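## Task

Take a free grey peg and push it fully into an unused hole of the black carbon ball held in the opposite gripper until it clicks home, without disturbing pegs that are already seated in that ball.

## Robot and tools

Robot: two UR-style six-joint arms, left_arm and right_arm, each ending in a Robotiq 2F-85 two-finger gripper with a wrist camera. One arm holds the ball; the other fetches a loose peg and presses it in.

Frame: all positions, orientations, velocities and targets use the scene frame. Its origin is at table-top height, halfway between the nominal arm bases; +z points up, +x points out across the table, and left_arm sits on the +y side (image left/right does not match these names). Calibrated bases: left_arm at (-0.053, +0.481, +0.033) m, right_arm at (-0.058, -0.522, +0.033) m. Gripper axes: fingers extend along the gripper's +z and close along its y; a block protrudes about 10 cm toward its +x. end_effector_position is the point between the pads when shut; closed fingertips reach roughly 19 mm past it (6 mm when open).

The 18-number row (used by execute_actions and move): one flat list covering both arms. Numbers 1-9 are left_arm: dx, dy, dz, rx, ry, rz, then gripper position, force_limit, speed. Numbers 10-18 are the same nine for right_arm. All values lie in [-1, 1]. dx..rz are offsets, not poses: they are measured along scene axes from that arm's Hand target at the moment the action or move begins, and rotation rx, ry, rz is one rotation vector applied about the Hand target position. Scale: 1.0 equals 0.6 m or 180 degrees (so 0.01 is 6 mm). Sending the same offset again moves further. A still arm gets six zeros, and its gripper must be re-sent its previous three numbers, since 0 is itself a command. Gripper position: +1 fully open (85 mm), about -0.8 pads touching, -1 closes until blocked. force_limit and speed set grip strength and closing rate (-1 gentle/slow around 20 mm/s, +1 strong/fast around 150 mm/s); both begin at +1. A new force_limit or speed only applies after the position number changes by at least 0.01.

execute_actions(actions, cameras): actions is a list of actions; each action is a table of up to 15 rows, one per 1/30 s step; a short table repeats its last row to fill 15. Every row in an action counts from the same start pose. An empty list returns state plus all camera images.

move(target, speed, blend, stop_force, zero, blocking, cameras): straight-line path(s) toward offset targets. target is one 18-number row or up to 15 rows, each counted from the same starting Hand targets. speed is m/s, 0.002 to 3.6, default 0.25 (rotation limited to twice that in rad/s). blend in metres rounds corners of a list; 0 stops at each. stop_force in N (3 to 120, both arms) ends an arm's path when its wrist sensor feels that much push; zero=true (default) re-zeroes first. Do not rely on stop_force while the gripper rotates, and leave it out when backing away from a contact. blocking=false returns early but cannot be combined with stop_force. The path does not avoid obstacles or the other arm; keep paths away from an arm's own base. The result adds a move: line with the ending (done, off_target, moving, held, fault) and any limits (paced, held).

wait(seconds 0-10) lets time pass; stop brakes a running move; zoom_image(camera, region [x0,y0,x1,y1], at most 504x504 px) enlarges part of the latest image of cam_high, cam_low, cam_left_wrist or cam_right_wrist; zero_wrist_force(arm) re-zeroes that arm's force sensor; read_manual gives licence text only; finished_scene(scene 1 or 2) ends the scene irreversibly.

Reading results: Hand target is the last commanded pose (after clipping) and is the base for the next offsets; the gripper may rest short of it, so send the gap as an extra offset. object_status: 0 moving, 1 blocked while opening, 2 blocked while closing (a real grip), 3 reached requested position or pads met. position_measured is in counts: 3 open, ~78 is 60 mm, 130 is 40 mm, 180 is 20 mm, 230 pads meeting. Wrist force/torque are in the gripper's own axes; a third line shows the peak since the last report. Joint torques include gravity and are noisy. Step readings list intermediate positions for execute_actions only.

Control limits: commanded orientation is clipped to within 32 degrees of the measured one each step; motion lags commands by roughly 0.09 to 0.22 s and fast moves overshoot. A clearance check can hold back commands that bring the arms too close.

Avoid: any net outside force near 150 N or wrist-joint contact torque of 26.6 N m (shoulder and elbow 142), which freezes the arm for 10 s; pressing targets far beyond a firm contact (arms are stiff); squeezing or bumping the other arm or its fingers, which can fail the scene; gripping hard on a part still resting on something; letting parts drop, swing fast or leave the table; prolonged stretched-out or loaded holding, which overheats motors (MOTOR HOT at 70 °C, a 30-60 s brake stop at 85 °C). Insert pegs slowly with modest stop_force, then back off without it.

Each tool is called after ">>>" by a JSON object that holds its "op" and its "data", one argument or row to a line.

## Session

>>> {"op": "execute_actions", "data": {
  "actions": []
}}

Scene clock: 0.00 s.
left_arm: end_effector_position=(+0.0871, -0.0351, +0.1350) position_measured=175 object_status=3 end_effector_quat_wxyz=(+0.265, +0.440, +0.693, -0.506) | right_arm: end_effector_position=(+0.3713, -0.5195, +0.2361) position_measured=3 object_status=3 end_effector_quat_wxyz=(+0.000, -0.003, +1.000, +0.000)
Joint positions: left_arm=[-1.477 -0.877 2.492 -4.397 -1.737 -0.461] | right_arm=[3.458 -1.419 -2.042 -1.252 1.571 0.316]
Joint velocities: within noise
Joint torques (N m): no reading
Wrist force (N): no reading
Wrist torque (N m): no reading
Wrist force, peak (N): no reading
Hand target: left_arm +0.0871, -0.0351, +0.1350; +0.265, +0.440, +0.693, -0.506 | right_arm +0.3713, -0.5195, +0.2361; +0.000, -0.003, +1.000, +0.000
Tool commands: left_gripper/position=-0.396078 left_gripper/force_limit=+1.0 left_gripper/speed=-1.0 right_gripper/position=+1.0 right_gripper/force_limit=+1.0 right_gripper/speed=+1.0

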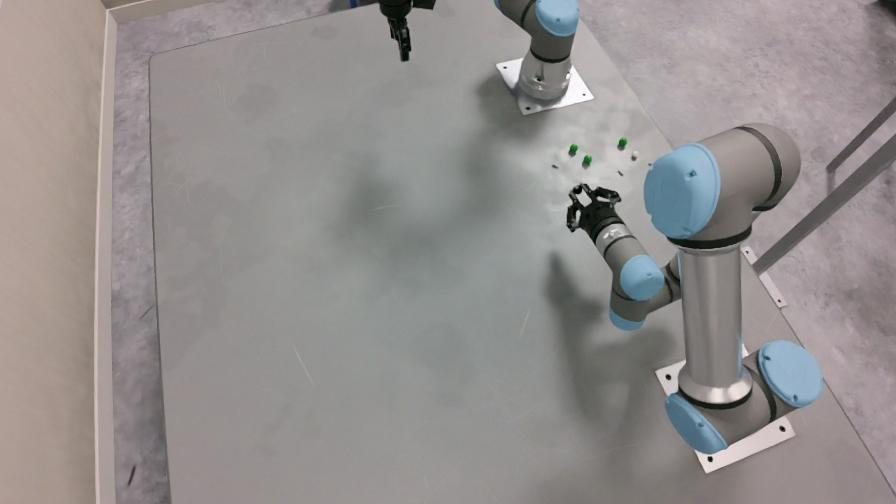

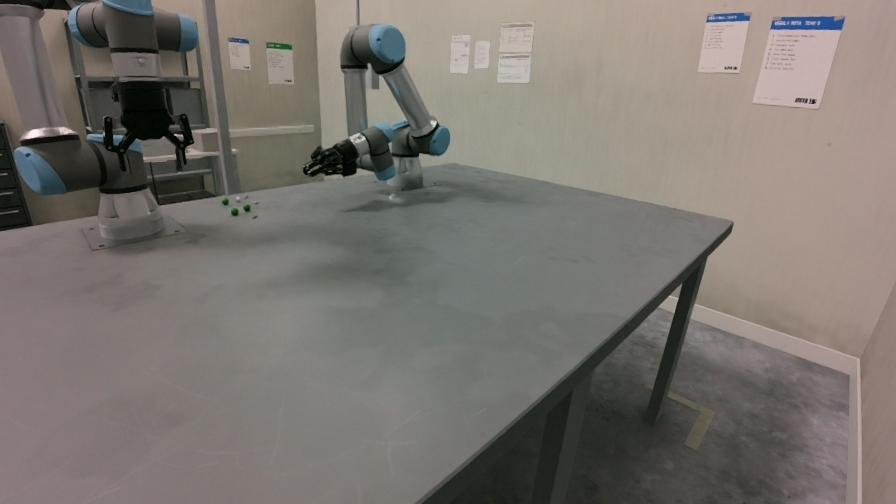

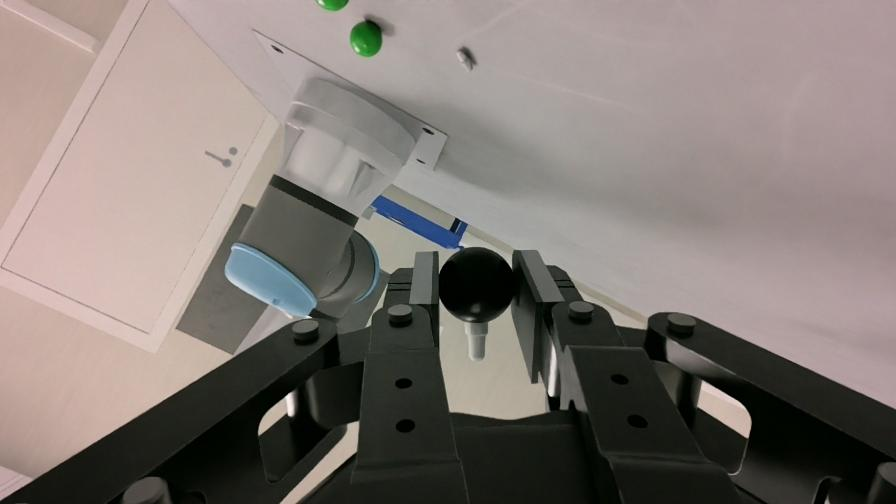

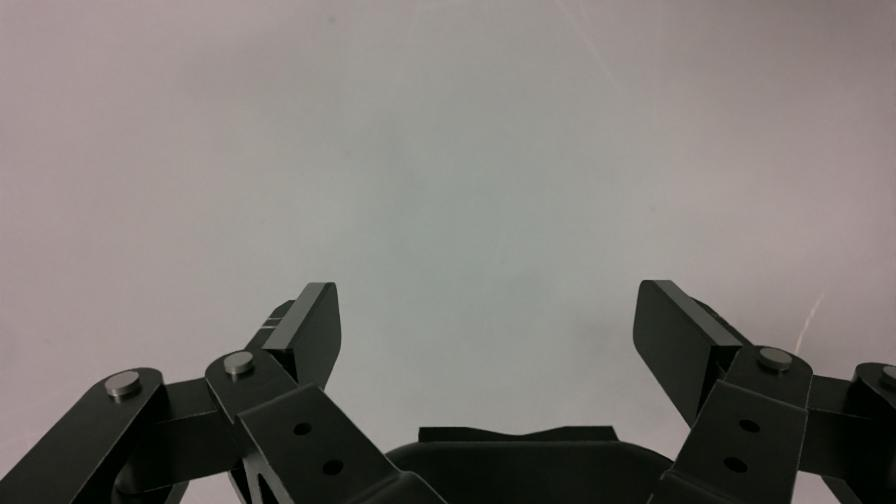

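>>> {"op": "zoom_image", "data": {
  "camera": "cam_left_wrist",
  "region": [400, 210, 560, 390]
}}

>>> {"op": "zoom_image", "data": {
  "camera": "cam_high",
  "region": [540, 120, 680, 240]
}}

>>> {"op": "zoom_image", "data": {
  "camera": "cam_low",
  "region": [200, 150, 360, 240]
}}

>>> {"op": "zoom_image", "data": {
  "camera": "cam_left_wrist",
  "region": [300, 0, 520, 120]
}}

Scaled by 2.800.

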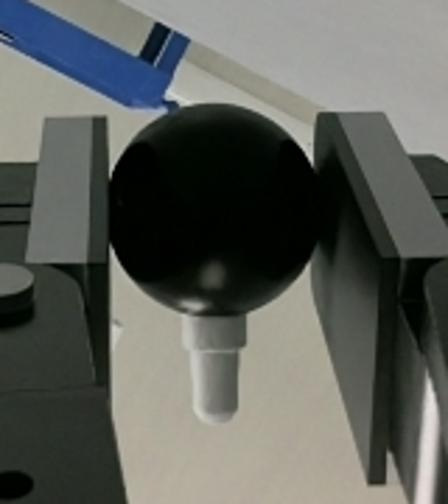

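Scaled by 3.600.

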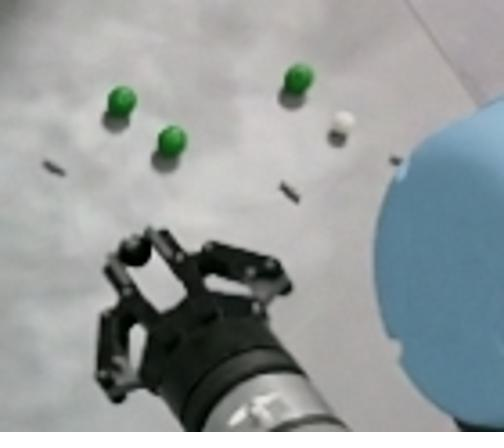

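Scaled by 3.150.

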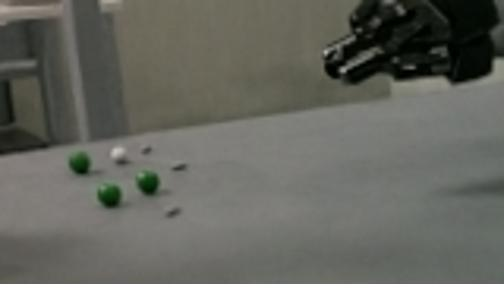

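Scaled by 2.291.

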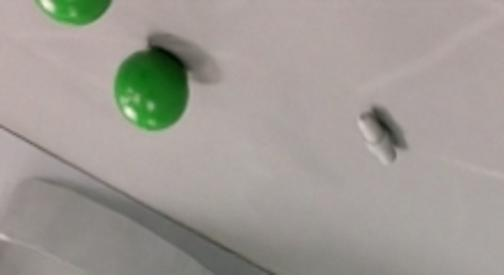

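>>> {"op": "move", "data": {
  "target": [0,0,0,0,0,0,-0.396078,1,-1, -0.5684,0.4825,0.023,0,0,0,-0.2,1,0],
  "speed": 0.3,
  "cameras": ["cam_right_wrist","cam_left_wrist"]
}}

Scene clock: 34.43 s.
left_arm: end_effector_position=(+0.0871, -0.0351, +0.1350) position_measured=175 object_status=3 end_effector_quat_wxyz=(+0.265, +0.440, +0.693, -0.506) | right_arm: end_effector_position=(+0.0302, -0.2301, +0.2499) position_measured=154 object_status=3 end_effector_quat_wxyz=(+0.000, -0.003, +1.000, +0.000)
Joint positions: left_arm=[-1.477 -0.877 2.492 -4.397 -1.737 -0.461] | right_arm=[4.867 -1.044 -2.242 -1.426 1.571 1.725]
Joint torques (N m): left_arm=[-1.32 -35.48 1.45 -3.96 -1.51 -1.23] | right_arm=[10.04 -4.22 37.5 5.02 -1.27 2.04]
Wrist force (N): left_arm=[0.0 0.0 0.1] | right_arm=[-0.2 0.2 -0.3]
Wrist torque (N m): left_arm=[-0.01 0.00 0.00] | right_arm=[0.02 0.04 -0.19]
Wrist force, peak (N): left_arm=[0.0 -0.5 -0.2] | right_arm=[1.6 1.4 -0.4]
Hand target: left_arm +0.0871, -0.0351, +0.1350; +0.265, +0.440, +0.693, -0.506 | right_arm +0.0302, -0.2300, +0.2499; +0.000, -0.003, +1.000, +0.000
Off the commanded pose: left_arm 0.000 m, 0 deg | right_arm 0.000 m, 0 deg.
move: done
camera_calibration:
cam_right_wrist: T_world_to_cam=[[0.00497593, 0.999911, 0.0123924, 0.232939], [0.94266, -0.00882598, 0.333638, -0.0867312], [0.333718, 0.0100217, -0.94262, 0.349582], [0, 0, 0, 1]] pos_world=[-0.0360627, -0.237187, 0.355573]
Images, in order (width x height): cam_left_wrist 896x504, cam_right_wrist 896x504.

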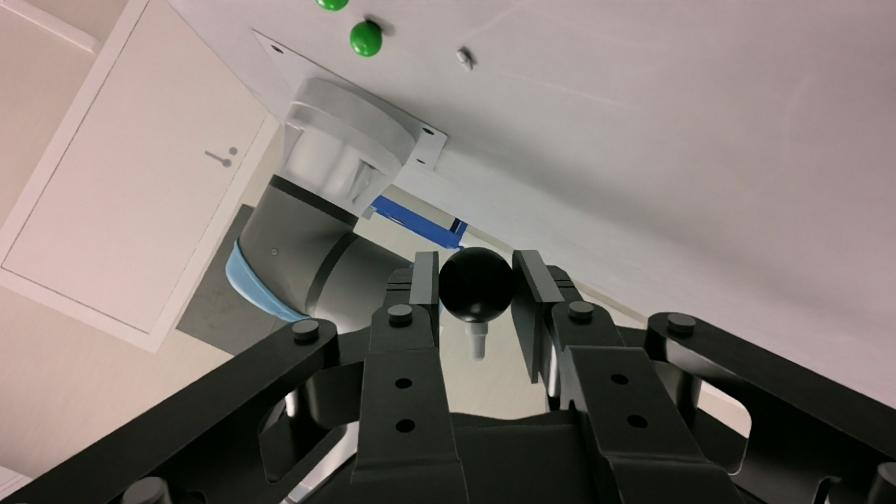

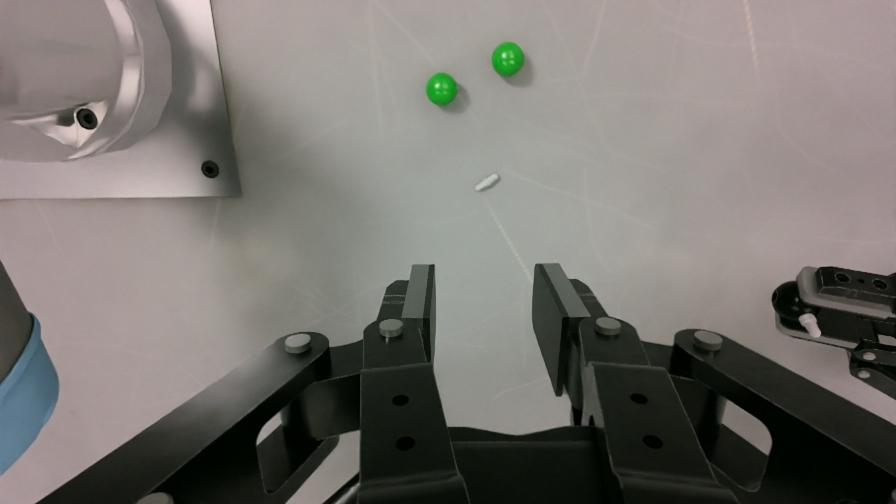

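>>> {"op": "zoom_image", "data": {
  "camera": "cam_right_wrist",
  "region": [740, 240, 896, 400]
}}

>>> {"op": "zoom_image", "data": {
  "camera": "cam_right_wrist",
  "region": [460, 160, 520, 210]
}}

Scaled by 3.150.

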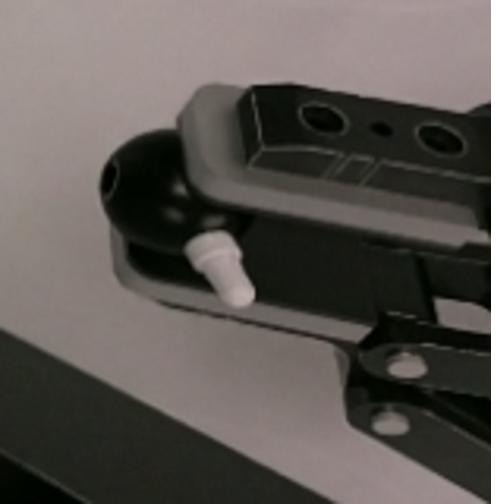

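Scaled by 8.400.

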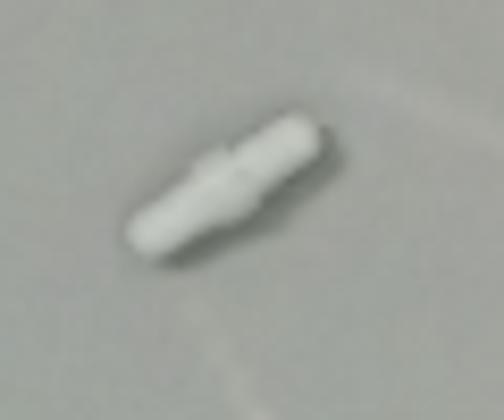

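>>> {"op": "move", "data": {
  "target": [0.0548,0.0085,0.1083,-0.1174,-0.1599,-0.0039,-0.396078,1,-1, 0.0025,0.0412,-0.2167,0,0,-0.309,-0.2,1,0],
  "speed": 0.2,
  "cameras": ["cam_right_wrist","cam_left_wrist","cam_high"]
}}

Scene clock: 121.03 s.
left_arm: end_effector_position=(+0.1200, -0.0300, +0.2000) position_measured=175 object_status=3 end_effector_quat_wxyz=(+0.500, +0.500, +0.499, -0.500) | right_arm: end_effector_position=(+0.0317, -0.2053, +0.1199) position_measured=154 object_status=3 end_effector_quat_wxyz=(+0.000, +0.464, +0.886, +0.000)
Joint positions: left_arm=[-1.423 -0.768 2.413 -4.787 -1.72 0] | right_arm=[4.849 -1.288 -2.472 -0.953 1.571 2.678]
Joint torques (N m): left_arm=[14.69 -19.33 -11.94 -3.63 -2.36 1.51] | right_arm=[11.19 2.68 13.21 5.11 -1.09 2.3]
Wrist force (N): left_arm=[0.5 0.2 -0.3] | right_arm=[-0.2 0.3 -0.2]
Wrist torque (N m): left_arm=[0.13 0.23 -0.40] | right_arm=[0.07 0.05 -0.19]
Wrist force, peak (N): left_arm=[0.6 -0.1 -0.4] | right_arm=[-0.1 0.3 -0.9]
Hand target: left_arm +0.1200, -0.0300, +0.2000; +0.500, +0.500, +0.499, -0.500 | right_arm +0.0317, -0.2053, +0.1198; +0.000, +0.464, +0.886, +0.000
Off the commanded pose: left_arm 0.000 m, 0 deg | right_arm 0.000 m, 0 deg.
move: done
camera_calibration:
cam_left_wrist: T_world_to_cam=[[0.999728, 0.0214255, 0.00916198, -0.116463], [-0.0162315, 0.358187, 0.933509, -0.159972], [0.0167192, -0.933404, 0.358437, 0.0272934], [0, 0, 0, 1]] pos_world=[0.113378, 0.0852709, 0.140619]
cam_right_wrist: T_world_to_cam=[[0.827997, 0.560597, 0.0123506, 0.093437], [0.525094, -0.78291, 0.333658, -0.190266], [0.196717, -0.269782, -0.942613, 0.173181], [0, 0, 0, 1]] pos_world=[-0.0115256, -0.154621, 0.225573]
Images, in order (width x height): cam_high 896x504, cam_left_wrist 896x504, cam_right_wrist 896x504.

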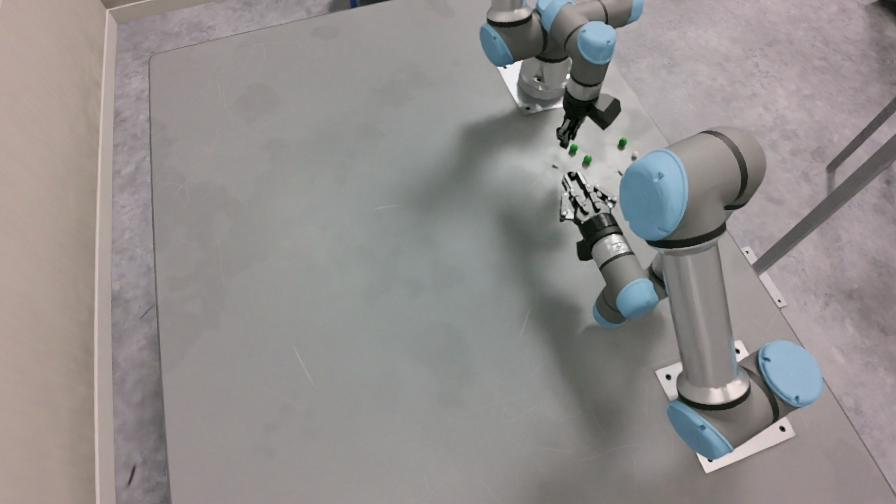

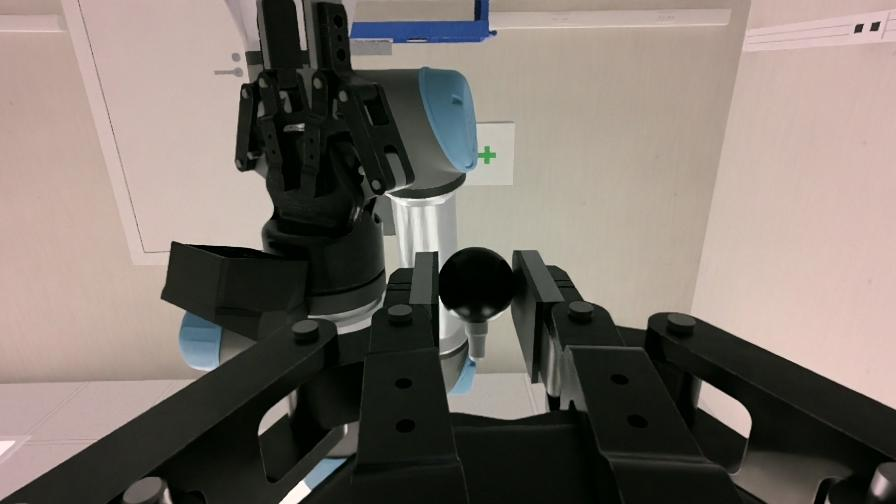

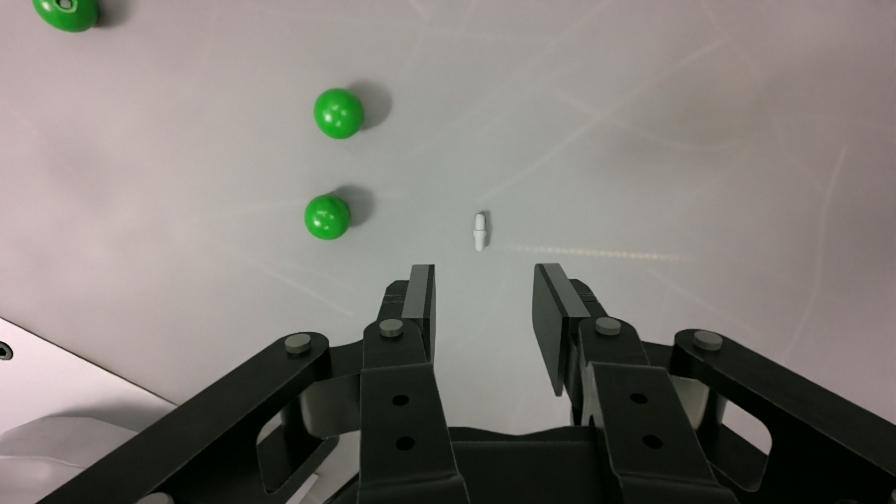

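>>> {"op": "zoom_image", "data": {
  "camera": "cam_right_wrist",
  "region": [455, 200, 510, 260]
}}

>>> {"op": "zoom_image", "data": {
  "camera": "cam_right_wrist",
  "region": [380, 250, 600, 410]
}}

>>> {"op": "zoom_image", "data": {
  "camera": "cam_left_wrist",
  "region": [400, 220, 560, 390]
}}

>>> {"op": "zoom_image", "data": {
  "camera": "cam_high",
  "region": [540, 60, 660, 240]
}}

Scaled by 8.400.

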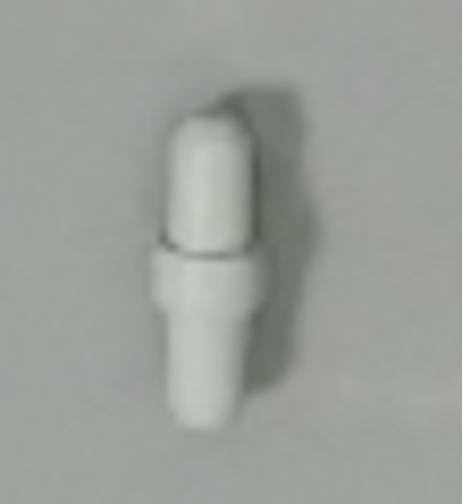

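Scaled by 2.291.

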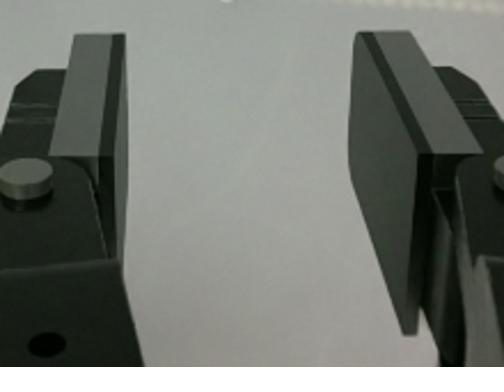

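Scaled by 2.965.

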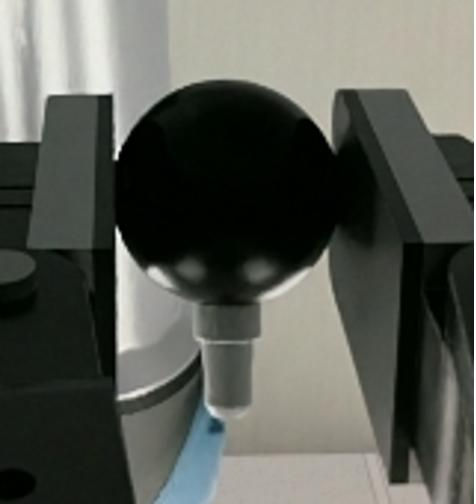

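Scaled by 2.800.

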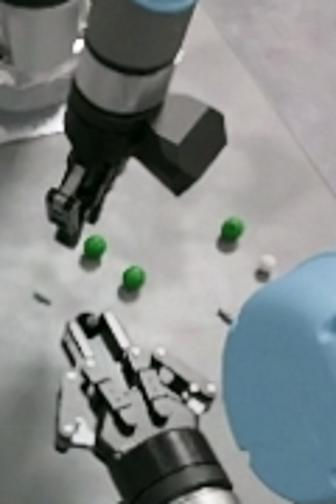

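>>> {"op": "move", "data": {
  "target": [0,0,0,0,0,0,-0.396078,1,-1, 0.008,0.0055,-0.1,0,0,0,-0.2,1,0],
  "speed": 0.15,
  "cameras": ["cam_right_wrist"]
}}

>>> {"op": "zoom_image", "data": {
  "camera": "cam_right_wrist",
  "region": [380, 210, 600, 370]
}}

>>> {"op": "zoom_image", "data": {
  "camera": "cam_right_wrist",
  "region": [450, 240, 520, 310]
}}

Scene clock: 140.90 s.
left_arm: end_effector_position=(+0.1200, -0.0300, +0.2000) position_measured=175 object_status=3 end_effector_quat_wxyz=(+0.500, +0.500, +0.499, -0.500) | right_arm: end_effector_position=(+0.0365, -0.2020, +0.0599) position_measured=154 object_status=3 end_effector_quat_wxyz=(+0.000, +0.464, +0.886, +0.000)
Joint positions: left_arm=[-1.423 -0.768 2.413 -4.788 -1.72 0] | right_arm=[4.832 -1.466 -2.554 -0.693 1.571 2.661]
Joint torques (N m): left_arm=[14.09 -20.13 -12.97 -3.59 -2.23 1.64] | right_arm=[-10.43 6.66 9.19 5.04 1.8 -2.3]
Wrist force (N): left_arm=[0.4 -0.4 0.0] | right_arm=[-0.2 0.4 -0.2]
Wrist torque (N m): left_arm=[0.04 0.24 -0.40] | right_arm=[0.09 0.05 0.01]
Wrist force, peak (N): left_arm=[0.8 0.0 -0.2] | right_arm=[0.0 0.3 -1.3]
Hand target: left_arm +0.1200, -0.0300, +0.2000; +0.500, +0.500, +0.499, -0.500 | right_arm +0.0365, -0.2020, +0.0598; +0.000, +0.464, +0.886, +0.000
Off the commanded pose: left_arm 0.000 m, 0 deg | right_arm 0.000 m, 0 deg.
move: done
camera_calibration:
cam_right_wrist: T_world_to_cam=[[0.828026, 0.560553, 0.0123699, 0.0883437], [0.525048, -0.782941, 0.333658, -0.170189], [0.196718, -0.269783, -0.942613, 0.116571], [0, 0, 0, 1]] pos_world=[-0.0067252, -0.15132, 0.165573]
Images, in order (width x height): cam_right_wrist 896x504.

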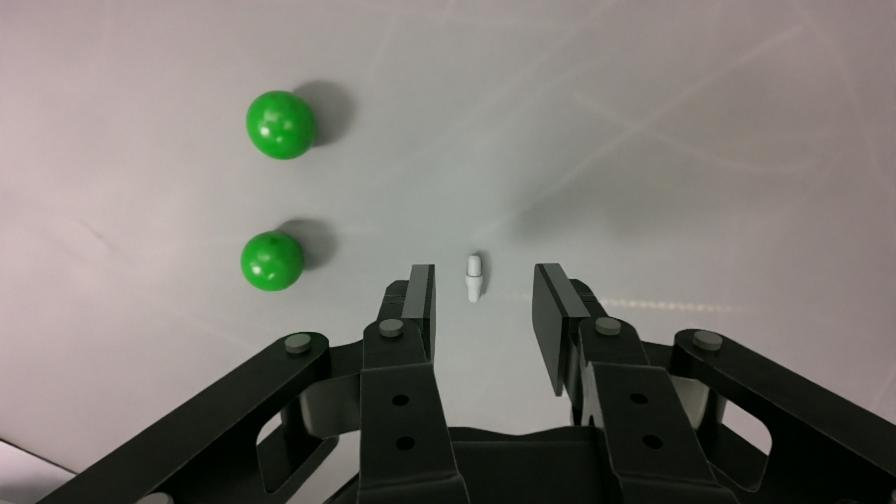

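Scaled by 2.291.

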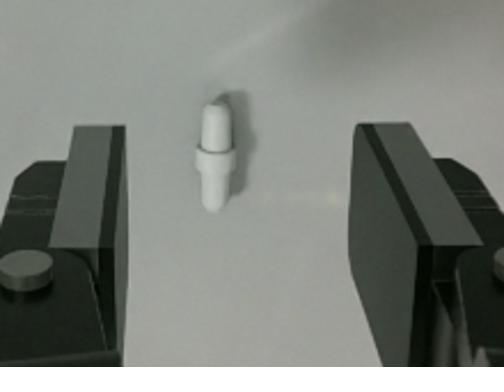

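Scaled by 7.200.

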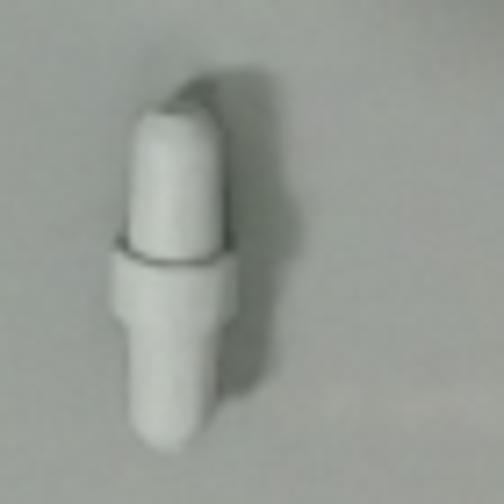

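>>> {"op": "move", "data": {
  "target": [0,0,0,0,0,0,-0.396078,1,-1, 0,0,-0.082,0,0,0,-0.2,1,0],
  "speed": 0.012,
  "stop_force": 4,
  "cameras": ["cam_right_wrist"]
}}

>>> {"op": "zoom_image", "data": {
  "camera": "cam_right_wrist",
  "region": [380, 210, 600, 370]
}}

Scene clock: 176.37 s.
left_arm: end_effector_position=(+0.1200, -0.0300, +0.2000) position_measured=175 object_status=3 end_effector_quat_wxyz=(+0.500, +0.500, +0.499, -0.500) | right_arm: end_effector_position=(+0.0365, -0.2021, +0.0189) position_measured=154 object_status=3 end_effector_quat_wxyz=(+0.000, +0.464, +0.886, +0.000)
Joint positions: left_arm=[-1.423 -0.768 2.413 -4.788 -1.72 0] | right_arm=[4.832 -1.615 -2.6 -0.498 1.571 2.661]
Joint torques (N m): left_arm=[13.26 -20.99 -11.58 -3.63 -2.23 1.39] | right_arm=[8.12 21.49 25.37 3.37 -0.04 1.88]
Wrist force (N): left_arm=[0.8 0.1 -0.2] | right_arm=[0.1 0.1 -0.3]
Wrist torque (N m): left_arm=[0.11 0.19 -0.40] | right_arm=[0.04 0.00 0.01]
Wrist force, peak (N): left_arm=[0.9 -0.2 -0.2] | right_arm=[-23.5 -13.8 -68.3]
Hand target: left_arm +0.1200, -0.0300, +0.2000; +0.500, +0.500, +0.499, -0.500 | right_arm +0.0365, -0.2020, +0.0189; +0.000, +0.464, +0.886, +0.000 (not the last commanded pose)
Off the commanded pose: left_arm 0.000 m, 0 deg | right_arm 0.008 m, 0 deg.
move: contact (right_arm)
camera_calibration:
cam_right_wrist: T_world_to_cam=[[0.828008, 0.560582, 0.0122981, 0.0888648], [0.525079, -0.782889, 0.333731, -0.15651], [0.196712, -0.269874, -0.942588, 0.0779056], [0, 0, 0, 1]] pos_world=[-0.00672552, -0.151321, 0.124572]
Images, in order (width x height): cam_right_wrist 896x504.

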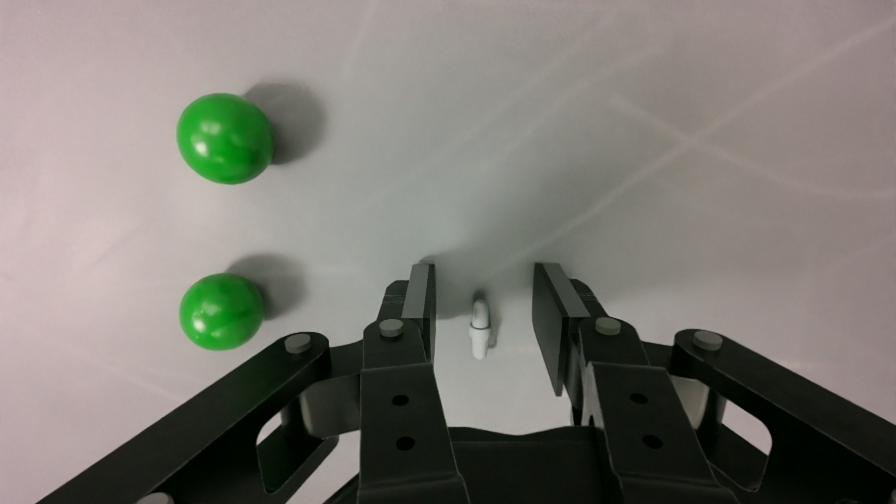

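Scaled by 2.291.

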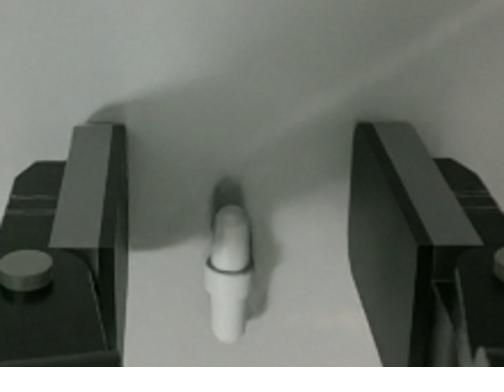

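>>> {"op": "move", "data": {
  "target": [
    [0,0,0,0,0,0,-0.396078,1,-1, 0,0,0.004,0,0,0,-0.2,1,0],
    [0,0,0,0,0,0,-0.396078,1,-1, 0.0207,-0.0303,0.004,0,0,0,-0.2,1,0],
    [0,0,0,0,0,0,-0.396078,1,-1, 0.0207,-0.0303,0.0022,0,0,0,-0.2,1,0]
  ],
  "speed": 0.03,
  "blend": [0.001,0.001,0],
  "cameras": ["cam_right_wrist"]
}}

>>> {"op": "zoom_image", "data": {
  "camera": "cam_right_wrist",
  "region": [400, 210, 560, 340]
}}

Scene clock: 202.37 s.
left_arm: end_effector_position=(+0.1200, -0.0300, +0.2000) position_measured=175 object_status=3 end_effector_quat_wxyz=(+0.500, +0.500, +0.499, -0.500) | right_arm: end_effector_position=(+0.0489, -0.2202, +0.0203) position_measured=154 object_status=3 end_effector_quat_wxyz=(+0.000, +0.464, +0.886, +0.000)
Joint positions: left_arm=[-1.423 -0.768 2.413 -4.788 -1.72 0] | right_arm=[4.797 -1.576 -2.633 -0.503 1.571 2.626]
Joint torques (N m): left_arm=[13.97 -20.22 -12.52 -3.57 -1.95 1.4] | right_arm=[-11.03 8.66 3.7 5.16 -0.21 -2.22]
Wrist force (N): left_arm=[0.6 0.0 -0.3] | right_arm=[-0.3 0.2 -0.1]
Wrist torque (N m): left_arm=[0.08 0.22 -0.40] | right_arm=[0.05 0.06 0.02]
Wrist force, peak (N): left_arm=[0.4 0.2 -0.7] | right_arm=[-0.3 0.3 -0.4]
Hand target: left_arm +0.1200, -0.0300, +0.2000; +0.500, +0.500, +0.499, -0.500 | right_arm +0.0489, -0.2202, +0.0203; +0.000, +0.464, +0.886, +0.000
Off the commanded pose: left_arm 0.000 m, 0 deg | right_arm 0.000 m, 0 deg.
move: done; blend cut to 0.0005 m at target 2
camera_calibration:
cam_right_wrist: T_world_to_cam=[[0.828009, 0.560577, 0.0124476, 0.0887059], [0.525039, -0.782926, 0.333707, -0.177662], [0.196814, -0.269777, -0.942595, 0.0719186], [0, 0, 0, 1]] pos_world=[0.00567539, -0.16942, 0.125973]
Images, in order (width x height): cam_right_wrist 896x504.

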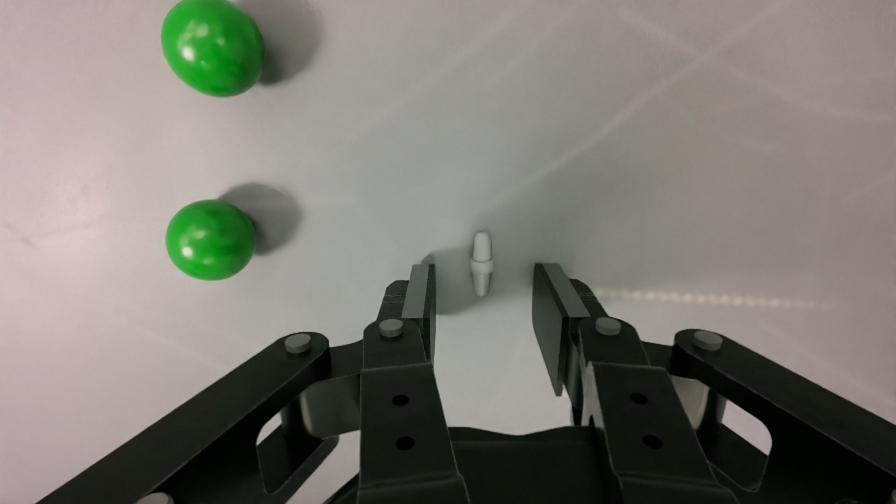

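Scaled by 3.150.

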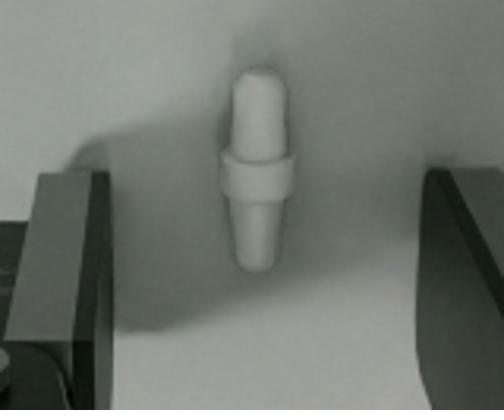

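>>> {"op": "move", "data": {
  "target": [
    [0,0,0,0,0,0,-0.396078,1,-1, 0.004,-0.0058,0,0,0,0,-0.2,1,0],
    [0,0,0,0,0,0,-0.396078,1,-1, 0.004,-0.0058,0,0,0,0,-1,-0.6,-1]
  ],
  "speed": 0.03,
  "cameras": ["cam_right_wrist"]
}}

>>> {"op": "zoom_image", "data": {
  "camera": "cam_right_wrist",
  "region": [400, 210, 560, 340]
}}

Scene clock: 211.40 s.
left_arm: end_effector_position=(+0.1200, -0.0300, +0.2000) position_measured=175 object_status=3 end_effector_quat_wxyz=(+0.500, +0.500, +0.499, -0.500) | right_arm: end_effector_position=(+0.0513, -0.2237, +0.0203) position_measured=222 object_status=0 end_effector_quat_wxyz=(+0.000, +0.464, +0.886, +0.000)
Joint positions: left_arm=[-1.423 -0.768 2.413 -4.788 -1.72 0] | right_arm=[4.79 -1.57 -2.64 -0.503 1.571 2.619]
Joint torques (N m): left_arm=[13.89 -20.3 -11.88 -3.53 -2.34 1.18] | right_arm=[-8.41 19.1 5.16 1.96 1.19 -2.45]
Wrist force (N): left_arm=[0.3 0.1 -0.1] | right_arm=[0.1 0.2 -0.2]
Wrist torque (N m): left_arm=[0.12 0.26 -0.40] | right_arm=[0.04 0.00 0.01]
Wrist force, peak (N): left_arm=[0.8 0.1 -0.3] | right_arm=[-0.3 0.5 0.1]
Hand target: left_arm +0.1200, -0.0300, +0.2000; +0.500, +0.500, +0.499, -0.500 | right_arm +0.0513, -0.2237, +0.0203; +0.000, +0.464, +0.886, +0.000
Off the commanded pose: left_arm 0.000 m, 0 deg | right_arm 0.000 m, 0 deg.
move: done
camera_calibration:
cam_right_wrist: T_world_to_cam=[[0.828036, 0.560539, 0.0123172, 0.0887472], [0.525033, -0.78292, 0.333731, -0.181742], [0.196713, -0.269875, -0.942588, 0.0704575], [0, 0, 0, 1]] pos_world=[0.0080749, -0.173021, 0.125972]
Images, in order (width x height): cam_right_wrist 896x504.

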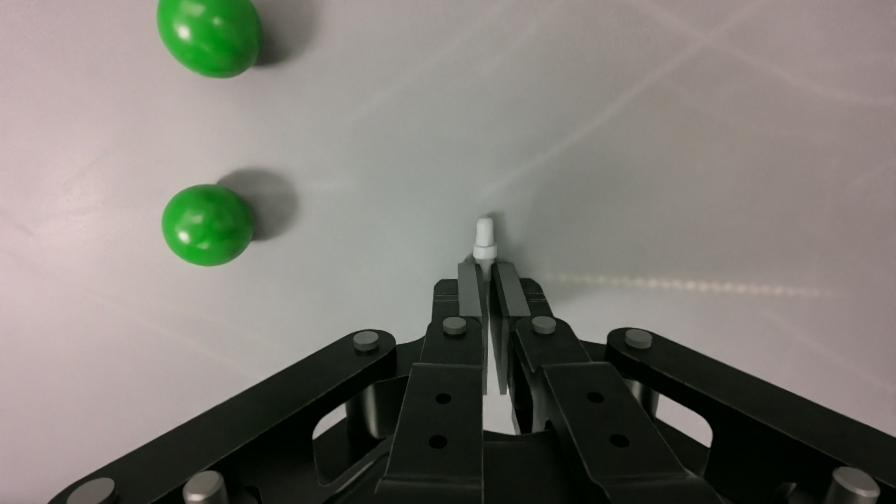

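Scaled by 3.150.

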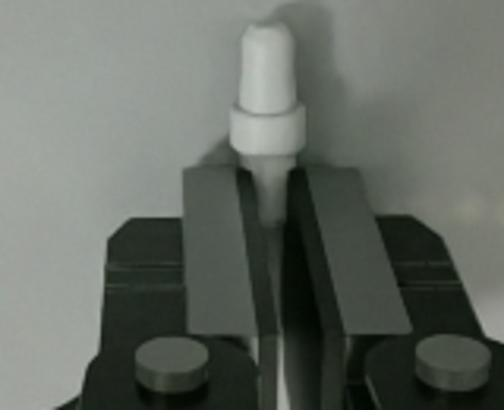

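>>> {"op": "wait", "data": {
  "seconds": 0.5
}}

Scene clock: 214.60 s.
left_arm: end_effector_position=(+0.1200, -0.0300, +0.2000) position_measured=175 object_status=3 end_effector_quat_wxyz=(+0.500, +0.500, +0.499, -0.500) | right_arm: end_effector_position=(+0.0513, -0.2237, +0.0203) position_measured=222 object_status=2 end_effector_quat_wxyz=(+0.000, +0.464, +0.886, +0.000)
Joint positions: left_arm=[-1.423 -0.768 2.413 -4.788 -1.72 0] | right_arm=[4.79 -1.57 -2.64 -0.503 1.571 2.619]
Joint torques (N m): left_arm=[13.23 -20.8 -11.83 -3.57 -2.17 1.17] | right_arm=[-9.8 19.32 4.58 1.89 1.55 -2.27]
Wrist force (N): left_arm=[0.5 0.0 -0.1] | right_arm=[-0.1 0.4 0.0]
Wrist torque (N m): left_arm=[0.09 0.23 -0.39] | right_arm=[0.08 0.02 0.01]
Wrist force, peak (N): left_arm=[0.8 0.1 -0.1] | right_arm=[-0.1 0.5 -0.4]
Hand target: left_arm +0.1200, -0.0300, +0.2000; +0.500, +0.500, +0.499, -0.500 | right_arm +0.0513, -0.2237, +0.0203; +0.000, +0.464, +0.886, +0.000
Tool commands: left_gripper/position=-0.396078 left_gripper/force_limit=+1.0 left_gripper/speed=-1.0 right_gripper/position=-1.0 right_gripper/force_limit=-0.6 right_gripper/speed=-1.0
Off the commanded pose: left_arm 0.000 m, 0 deg | right_arm 0.000 m, 0 deg.
wait: 0.50 s; at rest from the start

>>> {"op": "move", "data": {
  "target": [
    [0,0,0,0,0,0,-0.396078,1,-1, 0,0,0.05,0,0,0,-1,-0.6,-1],
    [0,0,0,0,0,0,-0.396078,1,-1, 0.08,0,0.25,0,0,-0.1,-1,-0.6,-1],
    [0,0,0,0,0,0,-0.396078,1,-1, 0.1145,0.158,0.345,0,0,-0.191,-1,-0.6,-1]
  ],
  "speed": 0.15,
  "blend": [0.02,0.02,0],
  "cameras": ["cam_right_wrist","cam_left_wrist","cam_low","cam_high"]
}}

>>> {"op": "zoom_image", "data": {
  "camera": "cam_right_wrist",
  "region": [360, 0, 600, 300]
}}

>>> {"op": "zoom_image", "data": {
  "camera": "cam_left_wrist",
  "region": [380, 150, 580, 350]
}}

>>> {"op": "zoom_image", "data": {
  "camera": "cam_low",
  "region": [200, 100, 350, 200]
}}

Scene clock: 227.77 s.
left_arm: end_effector_position=(+0.1200, -0.0300, +0.2000) position_measured=175 object_status=3 end_effector_quat_wxyz=(+0.500, +0.500, +0.499, -0.500) | right_arm: end_effector_position=(+0.1200, -0.1289, +0.2272) position_measured=222 object_status=2 end_effector_quat_wxyz=(+0.000, +0.705, +0.709, +0.000)
Joint positions: left_arm=[-1.423 -0.768 2.413 -4.788 -1.72 0] | right_arm=[4.596 -1.432 -2.054 -1.226 1.571 3.025]
Joint torques (N m): left_arm=[13.11 -19.83 -10.97 -3.63 -2.1 1.03] | right_arm=[-9.91 11.97 35.41 1.22 -1.36 2.44]
Wrist force (N): left_arm=[0.6 0.0 -0.2] | right_arm=[-0.1 0.1 -0.1]
Wrist torque (N m): left_arm=[0.10 0.22 -0.40] | right_arm=[0.00 0.02 -0.19]
Wrist force, peak (N): left_arm=[0.9 0.0 -0.3] | right_arm=[1.0 0.5 -0.6]
Hand target: left_arm +0.1200, -0.0300, +0.2000; +0.500, +0.500, +0.499, -0.500 | right_arm +0.1200, -0.1289, +0.2273; +0.000, +0.705, +0.709, +0.000
Off the commanded pose: left_arm 0.000 m, 0 deg | right_arm 0.000 m, 0 deg.
move: done; blend cut to 0.015 m at target 1
camera_calibration:
cam_left_wrist: T_world_to_cam=[[0.999729, 0.0213678, 0.00928851, -0.116475], [-0.0163306, 0.358274, 0.933474, -0.159963], [0.0166185, -0.933372, 0.358526, 0.0272894], [0, 0, 0, 1]] pos_world=[0.113378, 0.0852708, 0.14062]
cam_right_wrist: T_world_to_cam=[[0.999913, -0.00478739, 0.0123244, -0.117404], [-0.00862647, -0.942631, 0.333726, -0.169157], [0.0100197, -0.333803, -0.94259, 0.291721], [0, 0, 0, 1]] pos_world=[0.113011, -0.0626374, 0.332872]

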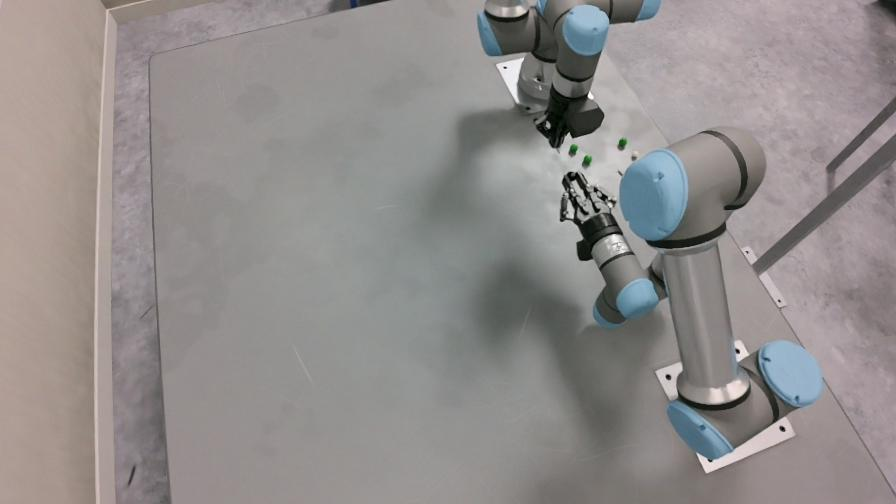

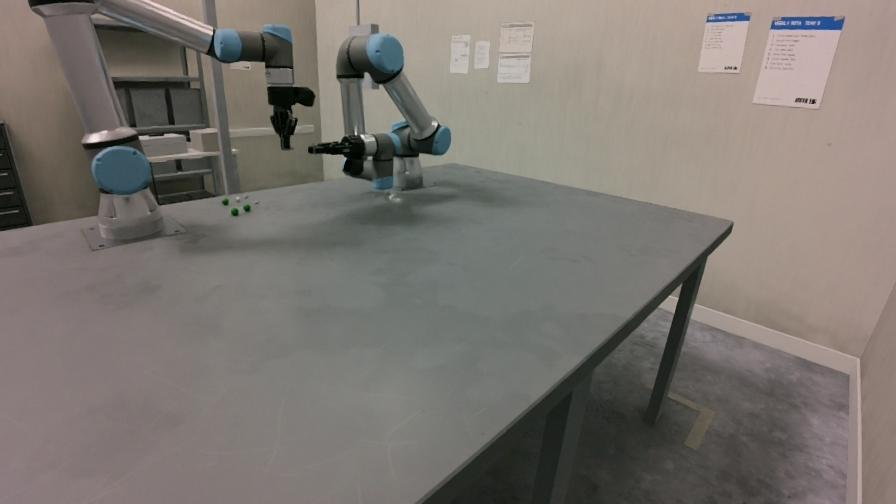

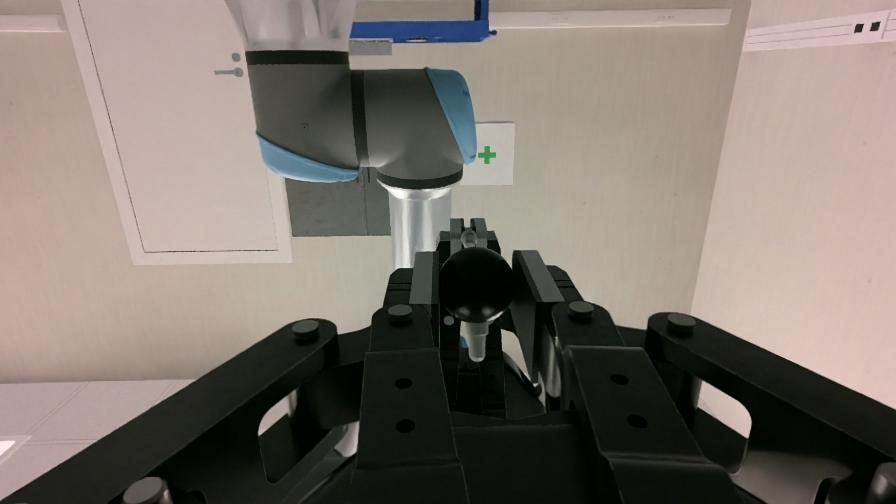

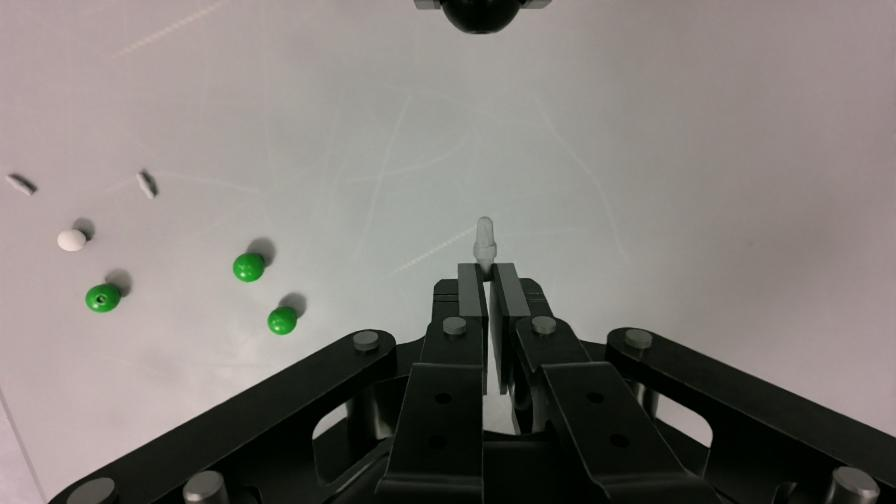

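Scaled by 1.680.

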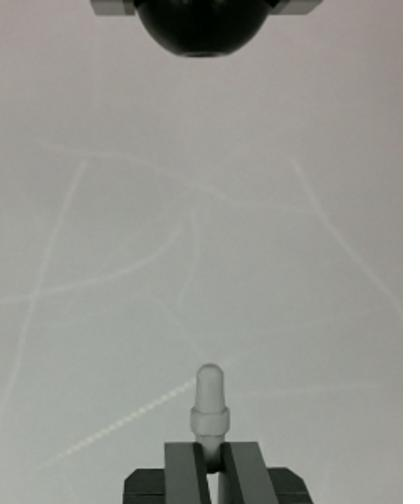

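Scaled by 2.520.

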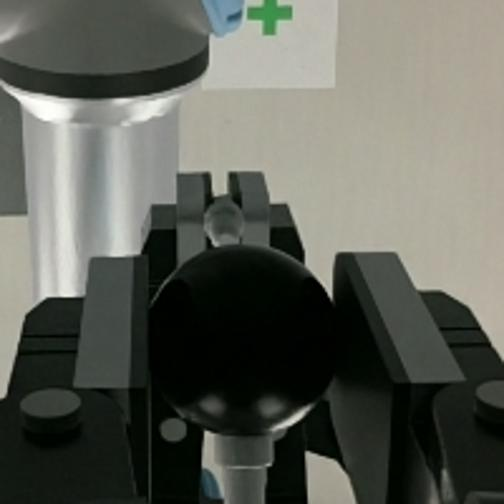

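Scaled by 3.360.

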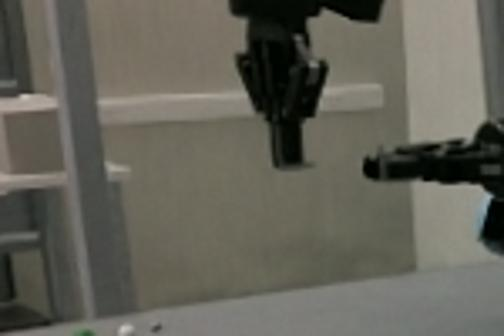

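>>> {"op": "zoom_image", "data": {
  "camera": "cam_low",
  "region": [265, 130, 325, 165]
}}

>>> {"op": "zoom_image", "data": {
  "camera": "cam_left_wrist",
  "region": [440, 210, 510, 270]
}}

>>> {"op": "zoom_image", "data": {
  "camera": "cam_high",
  "region": [530, 100, 610, 210]
}}

Scaled by 8.400.

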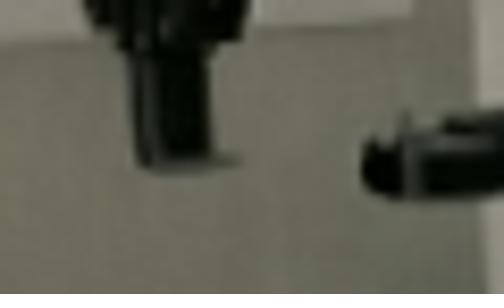

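Scaled by 7.200.

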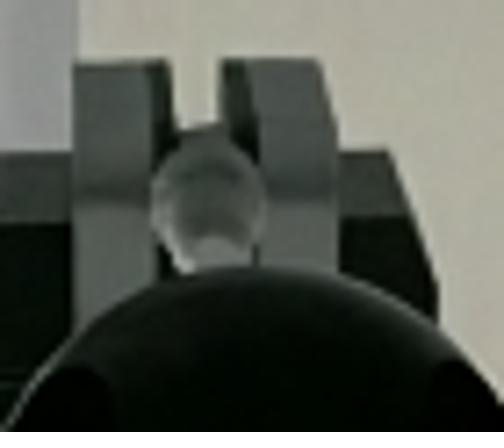

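Scaled by 4.582.

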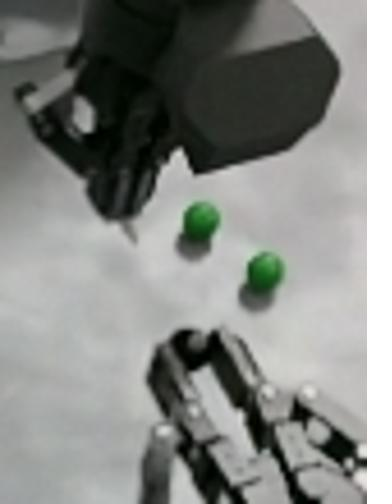

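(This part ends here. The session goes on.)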